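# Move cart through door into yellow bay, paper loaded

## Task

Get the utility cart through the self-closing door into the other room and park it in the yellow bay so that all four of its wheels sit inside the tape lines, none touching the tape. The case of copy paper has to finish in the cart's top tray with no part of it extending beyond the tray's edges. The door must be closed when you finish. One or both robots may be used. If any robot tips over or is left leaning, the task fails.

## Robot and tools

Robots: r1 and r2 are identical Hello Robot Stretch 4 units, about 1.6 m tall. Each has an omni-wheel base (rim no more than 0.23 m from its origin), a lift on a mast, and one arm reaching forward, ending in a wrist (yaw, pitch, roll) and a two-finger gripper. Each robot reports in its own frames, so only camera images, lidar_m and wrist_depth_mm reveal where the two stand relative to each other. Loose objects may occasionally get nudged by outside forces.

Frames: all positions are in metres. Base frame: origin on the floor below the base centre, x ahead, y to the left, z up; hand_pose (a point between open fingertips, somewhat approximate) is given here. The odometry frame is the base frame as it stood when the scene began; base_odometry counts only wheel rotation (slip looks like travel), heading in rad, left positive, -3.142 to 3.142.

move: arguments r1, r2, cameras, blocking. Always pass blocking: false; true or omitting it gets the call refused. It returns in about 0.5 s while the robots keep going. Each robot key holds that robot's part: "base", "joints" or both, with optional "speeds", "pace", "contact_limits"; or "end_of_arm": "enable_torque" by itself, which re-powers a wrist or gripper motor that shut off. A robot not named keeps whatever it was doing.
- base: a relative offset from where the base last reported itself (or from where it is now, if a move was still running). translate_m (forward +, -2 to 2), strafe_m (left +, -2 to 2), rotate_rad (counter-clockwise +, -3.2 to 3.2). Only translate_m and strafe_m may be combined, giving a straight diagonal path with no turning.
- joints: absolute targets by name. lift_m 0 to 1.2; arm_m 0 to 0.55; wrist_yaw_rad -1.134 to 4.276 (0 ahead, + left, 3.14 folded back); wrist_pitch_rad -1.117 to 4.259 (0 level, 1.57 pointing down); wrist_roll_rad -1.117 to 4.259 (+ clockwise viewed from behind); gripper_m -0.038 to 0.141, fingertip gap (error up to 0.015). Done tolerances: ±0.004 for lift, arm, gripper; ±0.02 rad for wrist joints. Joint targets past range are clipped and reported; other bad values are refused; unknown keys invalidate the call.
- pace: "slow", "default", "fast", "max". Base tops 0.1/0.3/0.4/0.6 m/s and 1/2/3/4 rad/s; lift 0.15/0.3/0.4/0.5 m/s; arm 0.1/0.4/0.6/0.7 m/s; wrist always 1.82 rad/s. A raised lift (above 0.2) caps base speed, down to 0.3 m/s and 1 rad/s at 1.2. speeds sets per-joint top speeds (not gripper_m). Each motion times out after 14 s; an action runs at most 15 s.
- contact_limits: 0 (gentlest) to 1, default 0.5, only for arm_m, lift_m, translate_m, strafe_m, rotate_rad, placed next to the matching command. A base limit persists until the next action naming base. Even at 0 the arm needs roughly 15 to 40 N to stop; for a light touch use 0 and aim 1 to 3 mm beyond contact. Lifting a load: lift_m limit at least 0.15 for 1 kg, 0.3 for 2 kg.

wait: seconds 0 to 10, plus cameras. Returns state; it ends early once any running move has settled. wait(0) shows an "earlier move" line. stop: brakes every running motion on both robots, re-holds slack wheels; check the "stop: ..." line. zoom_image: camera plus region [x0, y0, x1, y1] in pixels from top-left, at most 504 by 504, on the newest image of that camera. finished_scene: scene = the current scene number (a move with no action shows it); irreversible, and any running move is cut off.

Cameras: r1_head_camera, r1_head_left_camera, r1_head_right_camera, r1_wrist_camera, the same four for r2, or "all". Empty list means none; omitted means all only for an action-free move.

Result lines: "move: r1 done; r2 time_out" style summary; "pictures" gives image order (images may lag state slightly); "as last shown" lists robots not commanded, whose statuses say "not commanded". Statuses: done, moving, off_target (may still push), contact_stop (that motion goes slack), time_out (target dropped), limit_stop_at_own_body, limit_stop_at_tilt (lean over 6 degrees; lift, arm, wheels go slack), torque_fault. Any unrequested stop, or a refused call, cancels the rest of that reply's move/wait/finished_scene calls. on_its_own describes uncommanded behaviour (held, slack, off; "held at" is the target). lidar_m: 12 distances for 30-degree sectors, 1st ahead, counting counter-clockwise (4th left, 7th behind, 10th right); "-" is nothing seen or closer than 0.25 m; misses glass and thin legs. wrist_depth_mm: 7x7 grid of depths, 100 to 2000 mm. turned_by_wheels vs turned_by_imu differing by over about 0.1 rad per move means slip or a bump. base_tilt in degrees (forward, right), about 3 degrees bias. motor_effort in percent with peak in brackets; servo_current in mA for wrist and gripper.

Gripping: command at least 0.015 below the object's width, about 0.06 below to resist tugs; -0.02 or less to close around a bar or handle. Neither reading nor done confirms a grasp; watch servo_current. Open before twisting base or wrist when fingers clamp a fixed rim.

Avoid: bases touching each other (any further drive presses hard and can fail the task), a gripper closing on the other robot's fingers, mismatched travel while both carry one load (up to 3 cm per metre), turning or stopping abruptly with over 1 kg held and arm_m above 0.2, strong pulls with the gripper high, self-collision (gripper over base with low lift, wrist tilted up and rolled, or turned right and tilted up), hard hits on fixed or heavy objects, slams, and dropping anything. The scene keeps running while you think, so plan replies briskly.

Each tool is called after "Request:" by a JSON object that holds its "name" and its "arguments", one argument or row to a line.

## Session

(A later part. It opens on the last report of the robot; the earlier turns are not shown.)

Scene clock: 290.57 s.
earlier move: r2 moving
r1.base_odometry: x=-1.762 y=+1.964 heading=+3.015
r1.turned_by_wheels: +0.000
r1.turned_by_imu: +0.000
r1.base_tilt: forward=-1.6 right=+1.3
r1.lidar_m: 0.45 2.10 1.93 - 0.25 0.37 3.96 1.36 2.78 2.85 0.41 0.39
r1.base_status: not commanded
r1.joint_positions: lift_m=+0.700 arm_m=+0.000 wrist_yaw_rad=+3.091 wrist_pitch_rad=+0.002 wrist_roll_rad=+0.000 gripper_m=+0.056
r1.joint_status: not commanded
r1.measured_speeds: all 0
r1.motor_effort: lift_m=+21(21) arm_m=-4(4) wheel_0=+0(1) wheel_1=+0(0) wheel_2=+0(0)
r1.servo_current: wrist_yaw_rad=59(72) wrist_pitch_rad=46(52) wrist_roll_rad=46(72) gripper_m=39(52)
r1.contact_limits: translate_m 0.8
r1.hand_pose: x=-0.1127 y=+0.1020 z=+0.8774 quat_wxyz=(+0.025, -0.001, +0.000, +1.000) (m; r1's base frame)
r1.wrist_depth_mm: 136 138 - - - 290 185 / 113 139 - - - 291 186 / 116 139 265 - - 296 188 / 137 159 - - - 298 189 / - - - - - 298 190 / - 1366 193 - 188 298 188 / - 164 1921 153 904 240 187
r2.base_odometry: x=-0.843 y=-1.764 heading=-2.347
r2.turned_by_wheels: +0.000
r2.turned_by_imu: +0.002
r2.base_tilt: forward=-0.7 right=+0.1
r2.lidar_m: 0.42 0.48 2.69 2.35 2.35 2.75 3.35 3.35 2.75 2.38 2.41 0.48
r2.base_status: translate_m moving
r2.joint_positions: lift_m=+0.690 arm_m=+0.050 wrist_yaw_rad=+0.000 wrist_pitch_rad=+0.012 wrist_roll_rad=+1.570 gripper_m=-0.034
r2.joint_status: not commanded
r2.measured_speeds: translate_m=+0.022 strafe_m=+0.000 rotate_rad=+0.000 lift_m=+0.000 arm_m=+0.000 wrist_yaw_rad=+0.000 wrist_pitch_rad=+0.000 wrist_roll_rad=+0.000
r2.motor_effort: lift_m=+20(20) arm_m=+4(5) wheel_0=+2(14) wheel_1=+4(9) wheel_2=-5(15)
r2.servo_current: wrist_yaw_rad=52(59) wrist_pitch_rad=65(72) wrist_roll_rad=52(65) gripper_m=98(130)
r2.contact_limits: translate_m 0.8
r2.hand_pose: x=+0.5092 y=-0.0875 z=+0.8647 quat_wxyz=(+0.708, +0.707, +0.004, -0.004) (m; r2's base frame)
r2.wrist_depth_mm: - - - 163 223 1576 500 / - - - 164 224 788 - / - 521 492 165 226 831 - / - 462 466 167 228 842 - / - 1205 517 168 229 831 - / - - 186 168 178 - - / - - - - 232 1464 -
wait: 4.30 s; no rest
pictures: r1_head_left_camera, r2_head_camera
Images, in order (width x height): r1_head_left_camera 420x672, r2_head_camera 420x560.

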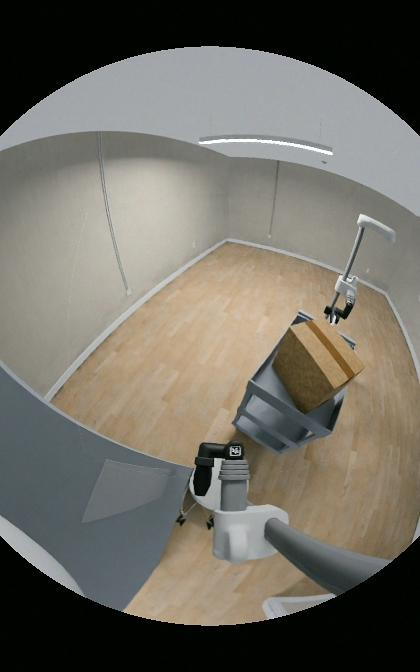

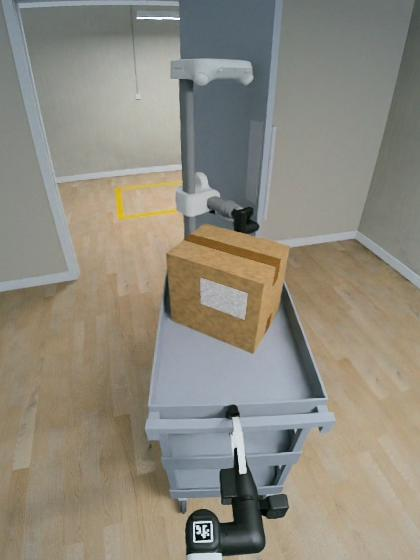

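Request:
{"name": "move", "arguments": {
  "blocking": false,
  "r2": {"base":{"translate_m":-0.15},"pace":"slow","contact_limits":{"translate_m":0.8}}
}}

Request:
{"name": "wait", "arguments": {
  "seconds": 2.5
}}

Request:
{"name": "move", "arguments": {
  "blocking": false,
  "r2": {"base":{"rotate_rad":0.33},"pace":"slow","contact_limits":{"rotate_rad":0.8}}
}}

Request:
{"name": "wait", "arguments": {
  "seconds": 1.2,
  "cameras": ["r2_head_camera","r1_head_left_camera","r2_head_left_camera"]
}}

Scene clock: 303.47 s.
earlier move: r2 done
move: r2 moving
r1: as last shown
r1.lidar_m: 0.46 2.12 1.94 - 0.25 0.40 3.96 1.35 2.78 2.86 0.42 0.40
r1.servo_current: wrist_yaw_rad=65(72) wrist_pitch_rad=46(46) wrist_roll_rad=65(65) gripper_m=39(46)
r1.contact_limits: translate_m 0.8
r1.wrist_depth_mm: 136 138 - - - 287 183 / 113 139 - - - 293 186 / 116 139 265 - - 297 187 / 137 160 - - - 297 189 / - - - - - 298 189 / - 1366 194 - 188 298 188 / - 163 1983 153 917 240 188
r2.base_odometry: x=-0.836 y=-1.757 heading=-2.347
r2.turned_by_wheels: +0.000
r2.turned_by_imu: +0.000
r2.base_tilt: forward=-0.7 right=+0.1
r2.lidar_m: 0.43 0.48 2.68 2.33 2.33 2.73 3.34 3.34 2.74 2.40 2.40 0.46
r2.base_status: translate_m moving
r2.joint_positions: lift_m=+0.690 arm_m=+0.050 wrist_yaw_rad=+0.000 wrist_pitch_rad=+0.012 wrist_roll_rad=+1.570 gripper_m=-0.034
r2.joint_status: not commanded
r2.measured_speeds: translate_m=-0.048 strafe_m=+0.000 rotate_rad=+0.000 lift_m=+0.000 arm_m=+0.000 wrist_yaw_rad=+0.000 wrist_pitch_rad=+0.000 wrist_roll_rad=+0.000
r2.motor_effort: lift_m=+20(20) arm_m=+4(4) wheel_0=-6(7) wheel_1=-7(7) wheel_2=+11(11)
r2.servo_current: wrist_yaw_rad=52(52) wrist_pitch_rad=65(65) wrist_roll_rad=46(59) gripper_m=98(104)
r2.contact_limits: translate_m 0.8
r2.hand_pose: x=+0.5092 y=-0.0875 z=+0.8647 quat_wxyz=(+0.708, +0.707, +0.004, -0.004) (m; r2's base frame)
r2.wrist_depth_mm: - - - 163 223 1576 500 / - - - 164 224 778 - / - 521 484 165 227 831 - / - 466 469 167 228 831 - / - 1229 521 168 229 854 - / - - 186 168 178 - - / - - - - 233 1499 -
pictures: none

Scene clock: 305.77 s.
earlier move: r2 done
r1.base_odometry: x=-1.762 y=+1.964 heading=+3.015
r1.turned_by_wheels: +0.000
r1.turned_by_imu: +0.000
r1.base_tilt: forward=-1.6 right=+1.3
r1.lidar_m: 3.09 2.09 1.94 - 0.25 0.36 3.94 1.35 2.79 2.86 0.54 0.52
r1.base_status: not commanded
r1.joint_positions: lift_m=+0.700 arm_m=+0.000 wrist_yaw_rad=+3.091 wrist_pitch_rad=+0.002 wrist_roll_rad=+0.000 gripper_m=+0.056
r1.joint_status: not commanded
r1.measured_speeds: all 0
r1.motor_effort: lift_m=+21(21) arm_m=-4(4) wheel_0=+1(1) wheel_1=+0(0) wheel_2=+0(0)
r1.servo_current: wrist_yaw_rad=39(85) wrist_pitch_rad=39(52) wrist_roll_rad=65(65) gripper_m=39(52)
r1.contact_limits: translate_m 0.8
r1.hand_pose: x=-0.1127 y=+0.1020 z=+0.8774 quat_wxyz=(+0.025, -0.001, +0.000, +1.000) (m; r1's base frame)
r1.wrist_depth_mm: 136 138 - - - 289 185 / 113 139 - - - 293 186 / 116 139 265 - - 294 187 / 137 160 - - - 296 189 / - - - - - 298 189 / - 1397 194 - 187 296 189 / - 164 1863 153 917 240 188
r2.base_odometry: x=-0.740 y=-1.659 heading=-2.347
r2.turned_by_wheels: +0.000
r2.turned_by_imu: +0.001
r2.base_tilt: forward=-0.7 right=+0.1
r2.lidar_m: 0.44 0.49 2.66 2.32 2.31 2.72 3.20 3.23 2.80 2.43 2.45 0.49
r2.base_status: done
r2.joint_positions: lift_m=+0.690 arm_m=+0.050 wrist_yaw_rad=+0.000 wrist_pitch_rad=+0.012 wrist_roll_rad=+1.570 gripper_m=-0.034
r2.joint_status: not commanded
r2.measured_speeds: all 0
r2.motor_effort: lift_m=+20(20) arm_m=+4(4) wheel_0=-3(9) wheel_1=-3(9) wheel_2=+7(12)
r2.servo_current: wrist_yaw_rad=39(65) wrist_pitch_rad=65(72) wrist_roll_rad=39(65) gripper_m=91(104)
r2.contact_limits: translate_m 0.8
r2.hand_pose: x=+0.5092 y=-0.0875 z=+0.8647 quat_wxyz=(+0.708, +0.707, +0.004, -0.004) (m; r2's base frame)
r2.wrist_depth_mm: - - - 162 221 1618 512 / - - - 163 224 798 - / - 512 484 165 225 820 - / - 466 466 167 226 842 - / - - 525 167 229 842 - / - - 186 168 179 - - / - - - - - 1430 -
wait: 2.30 of 2.5 s (r2 has come to rest)
pictures: none

Scene clock: 306.27 s.
move: r2 moving
r1: as last shown
r1.lidar_m: 3.09 2.11 1.95 - 0.25 0.39 3.94 1.34 2.79 2.87 0.54 0.54
r1.servo_current: wrist_yaw_rad=46(72) wrist_pitch_rad=46(52) wrist_roll_rad=52(65) gripper_m=46(46)
r1.contact_limits: translate_m 0.8
r1.wrist_depth_mm: 136 138 - - - 289 184 / 113 139 - - - 291 186 / 117 139 265 - - 297 188 / 137 160 - - - 297 189 / - - - - - 298 189 / - 1397 193 - 188 298 189 / - 163 1983 153 917 239 187
r2.base_odometry: x=-0.740 y=-1.659 heading=-2.223
r2.turned_by_wheels: +0.124
r2.turned_by_imu: +0.120
r2.base_tilt: forward=-0.6 right=+0.1
r2.lidar_m: 0.45 2.64 2.46 2.30 2.35 2.95 3.22 3.27 2.64 2.40 2.49 0.46
r2.base_status: rotate_rad moving
r2.joint_positions: lift_m=+0.690 arm_m=+0.050 wrist_yaw_rad=-0.004 wrist_pitch_rad=+0.012 wrist_roll_rad=+1.570 gripper_m=-0.034
r2.joint_status: not commanded
r2.measured_speeds: translate_m=+0.001 strafe_m=+0.002 rotate_rad=+0.480 lift_m=+0.000 arm_m=+0.000 wrist_yaw_rad=+0.000 wrist_pitch_rad=+0.000 wrist_roll_rad=+0.000
r2.motor_effort: lift_m=+20(20) arm_m=+4(4) wheel_0=-10(12) wheel_1=-9(9) wheel_2=-10(13)
r2.servo_current: wrist_yaw_rad=52(52) wrist_pitch_rad=59(65) wrist_roll_rad=46(59) gripper_m=98(104)
r2.contact_limits: rotate_rad 0.8
r2.hand_pose: x=+0.5089 y=-0.0885 z=+0.8647 quat_wxyz=(+0.708, +0.707, +0.003, -0.005) (m; r2's base frame)
r2.wrist_depth_mm: - - - 145 202 676 - / - 500 480 150 208 - - / - 439 445 153 214 809 - / - 530 504 158 220 - - / - - 580 164 228 - - / - - 185 168 177 1464 512 / - - - - 241 1537 459
pictures: none

Scene clock: 307.20 s.
earlier move: r2 done
r1.base_odometry: x=-1.762 y=+1.964 heading=+3.015
r1.turned_by_wheels: +0.000
r1.turned_by_imu: +0.000
r1.base_tilt: forward=-1.6 right=+1.3
r1.lidar_m: 3.11 2.11 1.93 - 0.25 0.42 3.97 1.35 2.79 2.87 0.55 0.55
r1.base_status: not commanded
r1.joint_positions: lift_m=+0.700 arm_m=+0.000 wrist_yaw_rad=+3.091 wrist_pitch_rad=+0.002 wrist_roll_rad=+0.000 gripper_m=+0.056
r1.joint_status: not commanded
r1.measured_speeds: all 0
r1.motor_effort: lift_m=+21(21) arm_m=-4(4) wheel_0=+0(1) wheel_1=+0(0) wheel_2=+0(0)
r1.servo_current: wrist_yaw_rad=39(72) wrist_pitch_rad=52(52) wrist_roll_rad=59(65) gripper_m=46(46)
r1.contact_limits: translate_m 0.8
r1.hand_pose: x=-0.1127 y=+0.1020 z=+0.8774 quat_wxyz=(+0.025, -0.001, +0.000, +1.000) (m; r1's base frame)
r1.wrist_depth_mm: 136 138 - - - 290 185 / 113 139 - - - 293 187 / 116 139 265 - - 294 187 / 137 159 - - - 298 189 / - - - - - 298 189 / - 1430 194 - 187 296 189 / - 164 1921 153 917 240 187
r2.base_odometry: x=-0.740 y=-1.659 heading=-2.018
r2.turned_by_wheels: +0.205
r2.turned_by_imu: +0.199
r2.base_tilt: forward=-0.7 right=+0.0
r2.lidar_m: 0.48 2.79 2.37 2.30 2.50 3.28 3.24 3.20 2.47 2.43 2.63 0.37
r2.base_status: done
r2.joint_positions: lift_m=+0.690 arm_m=+0.050 wrist_yaw_rad=+0.001 wrist_pitch_rad=+0.012 wrist_roll_rad=+1.570 gripper_m=-0.034
r2.joint_status: not commanded
r2.measured_speeds: all 0
r2.motor_effort: lift_m=+20(20) arm_m=+4(5) wheel_0=-5(18) wheel_1=-5(10) wheel_2=-4(13)
r2.servo_current: wrist_yaw_rad=46(52) wrist_pitch_rad=59(72) wrist_roll_rad=46(59) gripper_m=98(104)
r2.contact_limits: rotate_rad 0.8
r2.hand_pose: x=+0.5093 y=-0.0872 z=+0.8647 quat_wxyz=(+0.708, +0.707, +0.004, -0.004) (m; r2's base frame)
r2.wrist_depth_mm: 1661 362 353 - 150 - - / - 421 430 102 163 - - / - - 535 110 179 - - / - - - 126 198 - - / - - - 138 216 1537 496 / - - 186 159 178 1464 1182 / - - - - 327 327 332
wait: 0.93 of 1.2 s (r2 has come to rest)
pictures: r1_head_left_camera, r2_head_camera, r2_head_left_camera
Images, in order (width x height): r1_head_left_camera 420x672, r2_head_camera 420x560, r2_head_left_camera 420x672.

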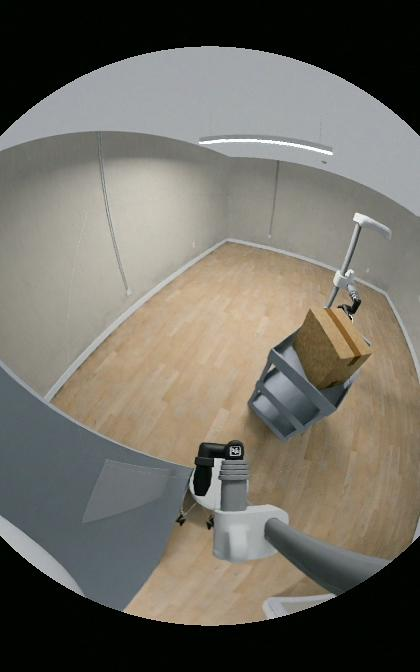

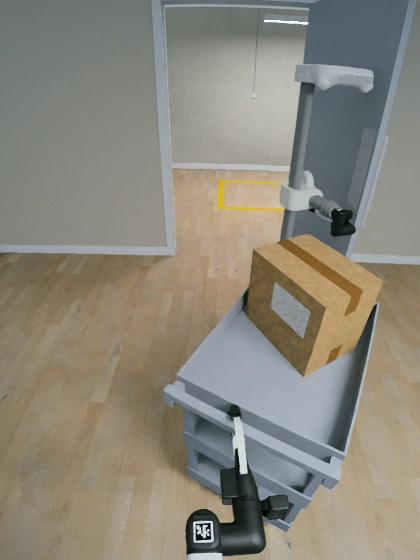

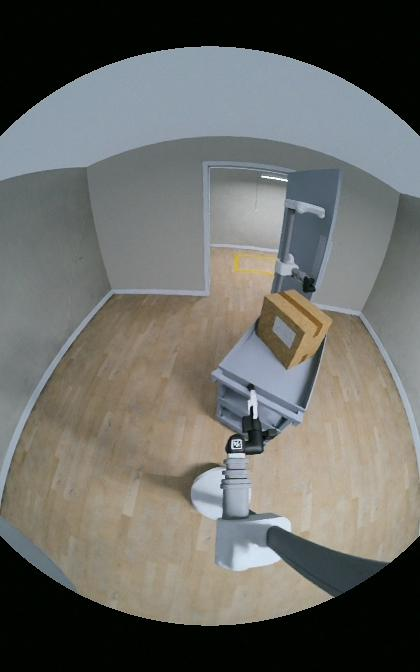

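Request:
{"name": "move", "arguments": {
  "blocking": false,
  "r2": {"base":{"translate_m":-0.9,"strafe_m":0.12},"contact_limits":{"translate_m":0.8}}
}}

Request:
{"name": "wait", "arguments": {
  "seconds": 5,
  "cameras": ["r2_head_camera","r2_head_left_camera","r2_wrist_camera"]
}}

Scene clock: 354.87 s.
move: r2 moving
r1: as last shown
r1.lidar_m: 3.09 2.11 1.95 - 0.25 0.39 3.97 1.34 2.77 2.87 0.57 0.59
r1.motor_effort: lift_m=+21(21) arm_m=-3(4) wheel_0=+0(1) wheel_1=+0(0) wheel_2=+0(0)
r1.servo_current: wrist_yaw_rad=39(59) wrist_pitch_rad=39(46) wrist_roll_rad=46(65) gripper_m=39(46)
r1.contact_limits: translate_m 0.8
r1.wrist_depth_mm: 136 138 - - - 290 185 / 113 139 - - - 293 186 / 116 139 265 - - 296 188 / 137 159 - - - 297 189 / - - - - - 297 189 / - 1397 194 - 188 298 189 / - 164 - 153 904 240 187
r2.base_odometry: x=-0.722 y=-1.633 heading=-2.019
r2.turned_by_wheels: -0.001
r2.turned_by_imu: +0.000
r2.base_tilt: forward=-0.7 right=+0.1
r2.lidar_m: 0.48 2.81 2.35 2.30 2.48 3.25 3.20 3.21 2.48 2.43 2.62 0.41
r2.base_status: translate_m moving; strafe_m moving
r2.joint_positions: lift_m=+0.690 arm_m=+0.050 wrist_yaw_rad=+0.001 wrist_pitch_rad=+0.012 wrist_roll_rad=+1.570 gripper_m=-0.034
r2.joint_status: not commanded
r2.measured_speeds: translate_m=-0.124 strafe_m=+0.018 rotate_rad=-0.002 lift_m=+0.000 arm_m=+0.000 wrist_yaw_rad=+0.000 wrist_pitch_rad=+0.000 wrist_roll_rad=+0.000
r2.motor_effort: lift_m=+20(20) arm_m=-4(5) wheel_0=-12(14) wheel_1=-8(11) wheel_2=+15(15)
r2.servo_current: wrist_yaw_rad=39(59) wrist_pitch_rad=72(72) wrist_roll_rad=39(52) gripper_m=98(104)
r2.contact_limits: translate_m 0.8
r2.hand_pose: x=+0.5094 y=-0.0872 z=+0.8647 quat_wxyz=(+0.708, +0.707, +0.004, -0.004) (m; r2's base frame)
r2.wrist_depth_mm: 1661 359 355 - 156 - - / - 421 424 106 166 - - / - - 521 114 182 - - / - - - 129 200 - - / - - - 143 217 1576 488 / - - 186 160 178 1464 1098 / - - - - 329 327 1042
pictures: none

Scene clock: 358.87 s.
earlier move: r2 done
r1.base_odometry: x=-1.762 y=+1.964 heading=+3.015
r1.turned_by_wheels: +0.000
r1.turned_by_imu: +0.000
r1.base_tilt: forward=-1.6 right=+1.3
r1.lidar_m: 3.10 2.07 1.94 - 0.25 0.41 3.97 1.35 2.76 2.86 1.63 1.71
r1.base_status: not commanded
r1.joint_positions: lift_m=+0.700 arm_m=+0.000 wrist_yaw_rad=+3.091 wrist_pitch_rad=+0.002 wrist_roll_rad=+0.000 gripper_m=+0.056
r1.joint_status: not commanded
r1.measured_speeds: all 0
r1.motor_effort: lift_m=+21(21) arm_m=-4(4) wheel_0=+0(1) wheel_1=+0(0) wheel_2=+0(0)
r1.servo_current: wrist_yaw_rad=52(78) wrist_pitch_rad=39(52) wrist_roll_rad=39(65) gripper_m=46(52)
r1.contact_limits: translate_m 0.8
r1.hand_pose: x=-0.1127 y=+0.1020 z=+0.8774 quat_wxyz=(+0.025, -0.001, +0.000, +1.000) (m; r1's base frame)
r1.wrist_depth_mm: 136 138 - - - 290 184 / 113 139 - - - 291 186 / 117 139 265 - - 296 187 / 137 159 - - - 298 189 / - - - - - 298 189 / - 1366 194 - 188 298 189 / - 164 1921 153 917 240 188
r2.base_odometry: x=-0.242 y=-0.900 heading=-2.019
r2.turned_by_wheels: +0.000
r2.turned_by_imu: +0.002
r2.base_tilt: forward=-0.7 right=+0.1
r2.lidar_m: 0.31 0.41 2.31 2.25 2.43 2.36 2.31 2.49 2.52 2.47 2.66 0.54
r2.base_status: done
r2.joint_positions: lift_m=+0.690 arm_m=+0.050 wrist_yaw_rad=+0.001 wrist_pitch_rad=+0.012 wrist_roll_rad=+1.570 gripper_m=-0.034
r2.joint_status: not commanded
r2.measured_speeds: all 0
r2.motor_effort: lift_m=+20(20) arm_m=-3(5) wheel_0=-2(14) wheel_1=-3(11) wheel_2=+1(17)
r2.servo_current: wrist_yaw_rad=52(65) wrist_pitch_rad=59(72) wrist_roll_rad=39(59) gripper_m=98(104)
r2.contact_limits: translate_m 0.8
r2.hand_pose: x=+0.5094 y=-0.0872 z=+0.8647 quat_wxyz=(+0.707, +0.707, +0.004, -0.004) (m; r2's base frame)
r2.wrist_depth_mm: - - - - - 1618 1160 / - - - 342 - 1537 1160 / - - - 310 382 1537 459 / - - - 210 294 1708 504 / - - - 183 251 1708 - / - - 184 159 178 715 - / - 430 433 - 204 - -
wait: 4.00 of 5 s (r2 has come to rest)
pictures: r2_head_camera, r2_head_left_camera, r2_wrist_camera
Images, in order (width x height): r2_head_camera 420x560, r2_head_left_camera 420x672, r2_wrist_camera 616x392.

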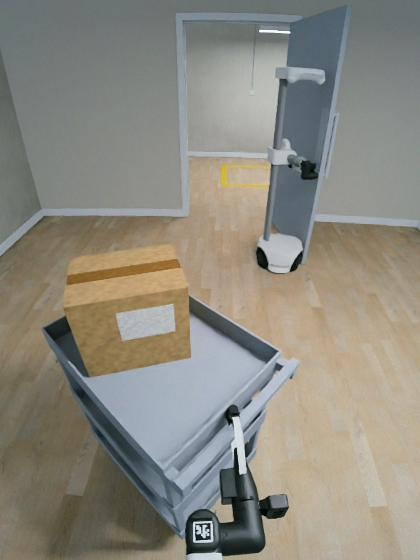

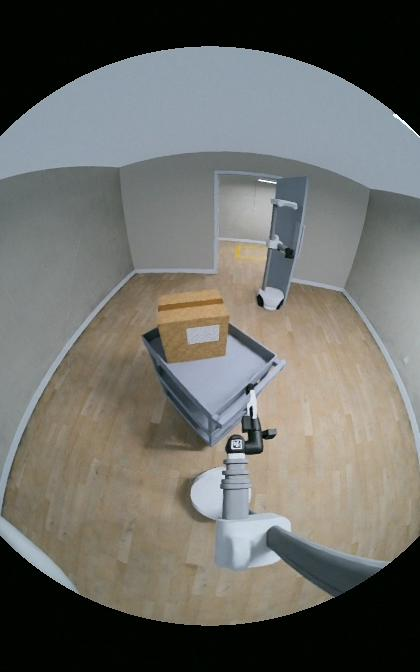

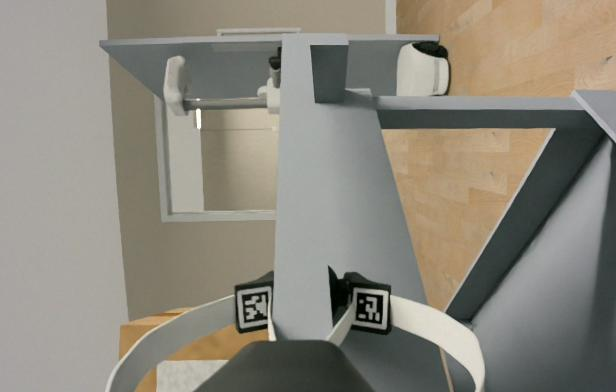

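Request:
{"name": "move", "arguments": {
  "blocking": false,
  "r2": {"base":{"translate_m":-0.8},"pace":"slow","contact_limits":{"translate_m":0.8}}
}}

Request:
{"name": "wait", "arguments": {
  "seconds": 4,
  "cameras": ["r2_head_camera"]
}}

Request:
{"name": "wait", "arguments": {
  "seconds": 4.3,
  "cameras": ["r2_head_camera","r2_wrist_camera"]
}}

Scene clock: 371.70 s.
move: r2 moving
r1: as last shown
r1.base_tilt: forward=-1.5 right=+1.3
r1.lidar_m: 3.09 2.10 1.94 - 0.25 0.40 3.97 1.33 2.75 2.84 1.63 1.71
r1.servo_current: wrist_yaw_rad=46(52) wrist_pitch_rad=52(52) wrist_roll_rad=52(59) gripper_m=33(46)
r1.contact_limits: translate_m 0.8
r1.wrist_depth_mm: 136 139 - - - 290 184 / 113 139 - - - 291 186 / 117 139 265 - - 294 189 / 137 159 - - - 298 189 / - - - - - 298 189 / - 1366 193 - 188 298 189 / - 164 1983 153 904 240 189
r2.base_odometry: x=-0.237 y=-0.888 heading=-2.018
r2.turned_by_wheels: +0.000
r2.turned_by_imu: +0.001
r2.base_tilt: forward=-0.7 right=+0.1
r2.lidar_m: 0.31 0.41 2.32 2.23 2.41 2.33 2.29 2.47 2.54 2.47 2.63 0.52
r2.base_status: translate_m moving
r2.joint_positions: lift_m=+0.690 arm_m=+0.050 wrist_yaw_rad=+0.002 wrist_pitch_rad=+0.012 wrist_roll_rad=+1.570 gripper_m=-0.034
r2.joint_status: not commanded
r2.measured_speeds: translate_m=-0.050 strafe_m=+0.001 rotate_rad=-0.001 lift_m=+0.000 arm_m=+0.000 wrist_yaw_rad=+0.000 wrist_pitch_rad=+0.000 wrist_roll_rad=+0.000
r2.motor_effort: lift_m=+20(20) arm_m=-4(4) wheel_0=-4(9) wheel_1=-6(7) wheel_2=+12(14)
r2.servo_current: wrist_yaw_rad=52(52) wrist_pitch_rad=59(65) wrist_roll_rad=46(59) gripper_m=104(104)
r2.contact_limits: translate_m 0.8
r2.hand_pose: x=+0.5094 y=-0.0869 z=+0.8647 quat_wxyz=(+0.707, +0.707, +0.005, -0.003) (m; r2's base frame)
r2.wrist_depth_mm: - - - - - 1576 1118 / - - - 343 1983 1430 1078 / - - - 309 387 1537 469 / - - - 209 291 1661 521 / - - - 188 249 1661 - / - - 183 160 179 715 - / - 436 433 - 201 - -
pictures: none

Scene clock: 375.70 s.
earlier move: r2 moving
r1.base_odometry: x=-1.762 y=+1.964 heading=+3.015
r1.turned_by_wheels: +0.000
r1.turned_by_imu: +0.000
r1.base_tilt: forward=-1.6 right=+1.3
r1.lidar_m: 3.11 2.10 1.94 - 0.25 0.40 3.95 1.35 2.79 2.87 2.06 2.08
r1.base_status: not commanded
r1.joint_positions: lift_m=+0.700 arm_m=+0.000 wrist_yaw_rad=+3.091 wrist_pitch_rad=+0.002 wrist_roll_rad=+0.000 gripper_m=+0.056
r1.joint_status: not commanded
r1.measured_speeds: all 0
r1.motor_effort: lift_m=+21(21) arm_m=-4(4) wheel_0=+0(1) wheel_1=+0(0) wheel_2=+0(0)
r1.servo_current: wrist_yaw_rad=59(65) wrist_pitch_rad=46(52) wrist_roll_rad=39(72) gripper_m=39(52)
r1.contact_limits: translate_m 0.8
r1.hand_pose: x=-0.1127 y=+0.1020 z=+0.8774 quat_wxyz=(+0.025, -0.001, +0.000, +1.000) (m; r1's base frame)
r1.wrist_depth_mm: 136 138 - - - 290 185 / 113 139 - - - 293 186 / 117 139 266 - - 297 189 / 137 160 - - - 296 189 / - - - - - 297 189 / - 1397 194 - 188 298 189 / - 163 1983 153 917 240 187
r2.base_odometry: x=-0.069 y=-0.539 heading=-2.018
r2.turned_by_wheels: +0.001
r2.turned_by_imu: +0.003
r2.base_tilt: forward=-0.6 right=+0.1
r2.lidar_m: 0.30 0.38 2.36 2.28 2.46 1.97 1.91 2.09 2.49 2.44 2.61 0.56
r2.base_status: translate_m moving
r2.joint_positions: lift_m=+0.690 arm_m=+0.050 wrist_yaw_rad=+0.005 wrist_pitch_rad=+0.012 wrist_roll_rad=+1.570 gripper_m=-0.034
r2.joint_status: not commanded
r2.measured_speeds: translate_m=-0.099 strafe_m=-0.001 rotate_rad=+0.004 lift_m=+0.000 arm_m=+0.000 wrist_yaw_rad=+0.001 wrist_pitch_rad=+0.000 wrist_roll_rad=+0.000
r2.motor_effort: lift_m=+20(20) arm_m=-4(4) wheel_0=+3(9) wheel_1=-4(9) wheel_2=+12(14)
r2.servo_current: wrist_yaw_rad=39(59) wrist_pitch_rad=72(72) wrist_roll_rad=46(59) gripper_m=98(104)
r2.contact_limits: translate_m 0.8
r2.hand_pose: x=+0.5097 y=-0.0860 z=+0.8647 quat_wxyz=(+0.707, +0.707, +0.006, -0.002) (m; r2's base frame)
r2.wrist_depth_mm: - - - - - 1618 1138 / - - - 373 - 1618 1138 / - - - 349 404 413 410 / - - - 233 336 1576 480 / - - - 192 260 1808 549 / - - 186 160 179 640 - / - - 415 - 202 - -
wait: 4.00 s; no rest
pictures: r2_head_camera
Images, in order (width x height): r2_head_camera 420x560.

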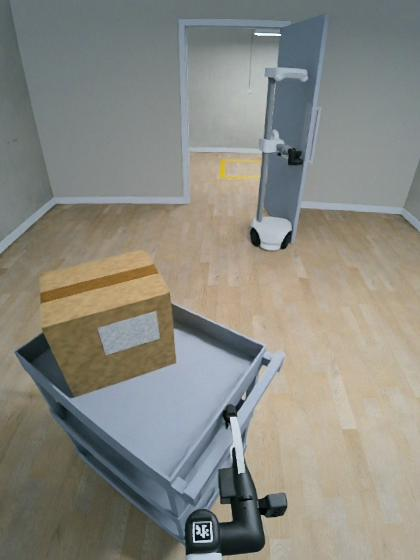

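Scene clock: 380.00 s.
earlier move: r2 moving
r1.base_odometry: x=-1.762 y=+1.964 heading=+3.015
r1.turned_by_wheels: +0.000
r1.turned_by_imu: +0.000
r1.base_tilt: forward=-1.6 right=+1.3
r1.lidar_m: 3.13 2.09 1.93 - 0.25 0.39 3.94 1.36 2.80 2.86 2.50 2.47
r1.base_status: not commanded
r1.joint_positions: lift_m=+0.700 arm_m=+0.000 wrist_yaw_rad=+3.091 wrist_pitch_rad=+0.002 wrist_roll_rad=+0.000 gripper_m=+0.056
r1.joint_status: not commanded
r1.measured_speeds: all 0
r1.motor_effort: lift_m=+21(21) arm_m=-4(4) wheel_0=+0(1) wheel_1=+0(0) wheel_2=+0(0)
r1.servo_current: wrist_yaw_rad=46(72) wrist_pitch_rad=46(52) wrist_roll_rad=46(72) gripper_m=39(52)
r1.contact_limits: translate_m 0.8
r1.hand_pose: x=-0.1127 y=+0.1020 z=+0.8774 quat_wxyz=(+0.025, -0.001, +0.000, +1.000) (m; r1's base frame)
r1.wrist_depth_mm: 136 138 - - - 291 185 / 113 139 - - - 291 186 / 117 139 265 - - 296 188 / 137 159 - - - 298 189 / - - - - - 298 190 / - 1397 194 - 187 297 189 / - 164 1983 153 904 240 187
r2.base_odometry: x=+0.103 y=-0.180 heading=-2.018
r2.turned_by_wheels: +0.000
r2.turned_by_imu: +0.003
r2.base_tilt: forward=-0.6 right=+0.1
r2.lidar_m: 0.30 0.34 2.37 2.32 1.98 1.54 1.52 1.63 2.43 2.40 2.58 0.57
r2.base_status: translate_m moving
r2.joint_positions: lift_m=+0.690 arm_m=+0.050 wrist_yaw_rad=+0.007 wrist_pitch_rad=+0.012 wrist_roll_rad=+1.570 gripper_m=-0.034
r2.joint_status: not commanded
r2.measured_speeds: translate_m=-0.021 strafe_m=+0.000 rotate_rad=+0.000 lift_m=+0.000 arm_m=+0.000 wrist_yaw_rad=+0.000 wrist_pitch_rad=+0.000 wrist_roll_rad=+0.000
r2.motor_effort: lift_m=+20(20) arm_m=-4(4) wheel_0=+1(9) wheel_1=-1(9) wheel_2=+9(14)
r2.servo_current: wrist_yaw_rad=52(65) wrist_pitch_rad=52(72) wrist_roll_rad=33(59) gripper_m=98(104)
r2.contact_limits: translate_m 0.8
r2.hand_pose: x=+0.5099 y=-0.0854 z=+0.8647 quat_wxyz=(+0.707, +0.707, +0.007, -0.002) (m; r2's base frame)
r2.wrist_depth_mm: - - - - - 1576 1138 / - - - - - 1661 1138 / - - - 324 - 1464 424 / - - - 300 415 1537 473 / - - - 187 268 1661 521 / - - 186 152 179 1537 - / - - - - 200 - -
wait: 4.30 s; no rest
pictures: r2_head_camera, r2_wrist_camera
Images, in order (width x height): r2_head_camera 420x560, r2_wrist_camera 616x392.

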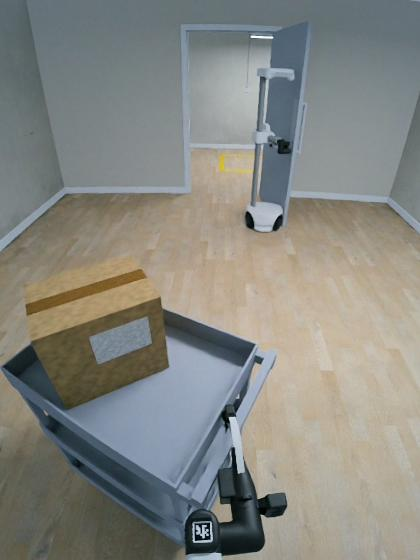

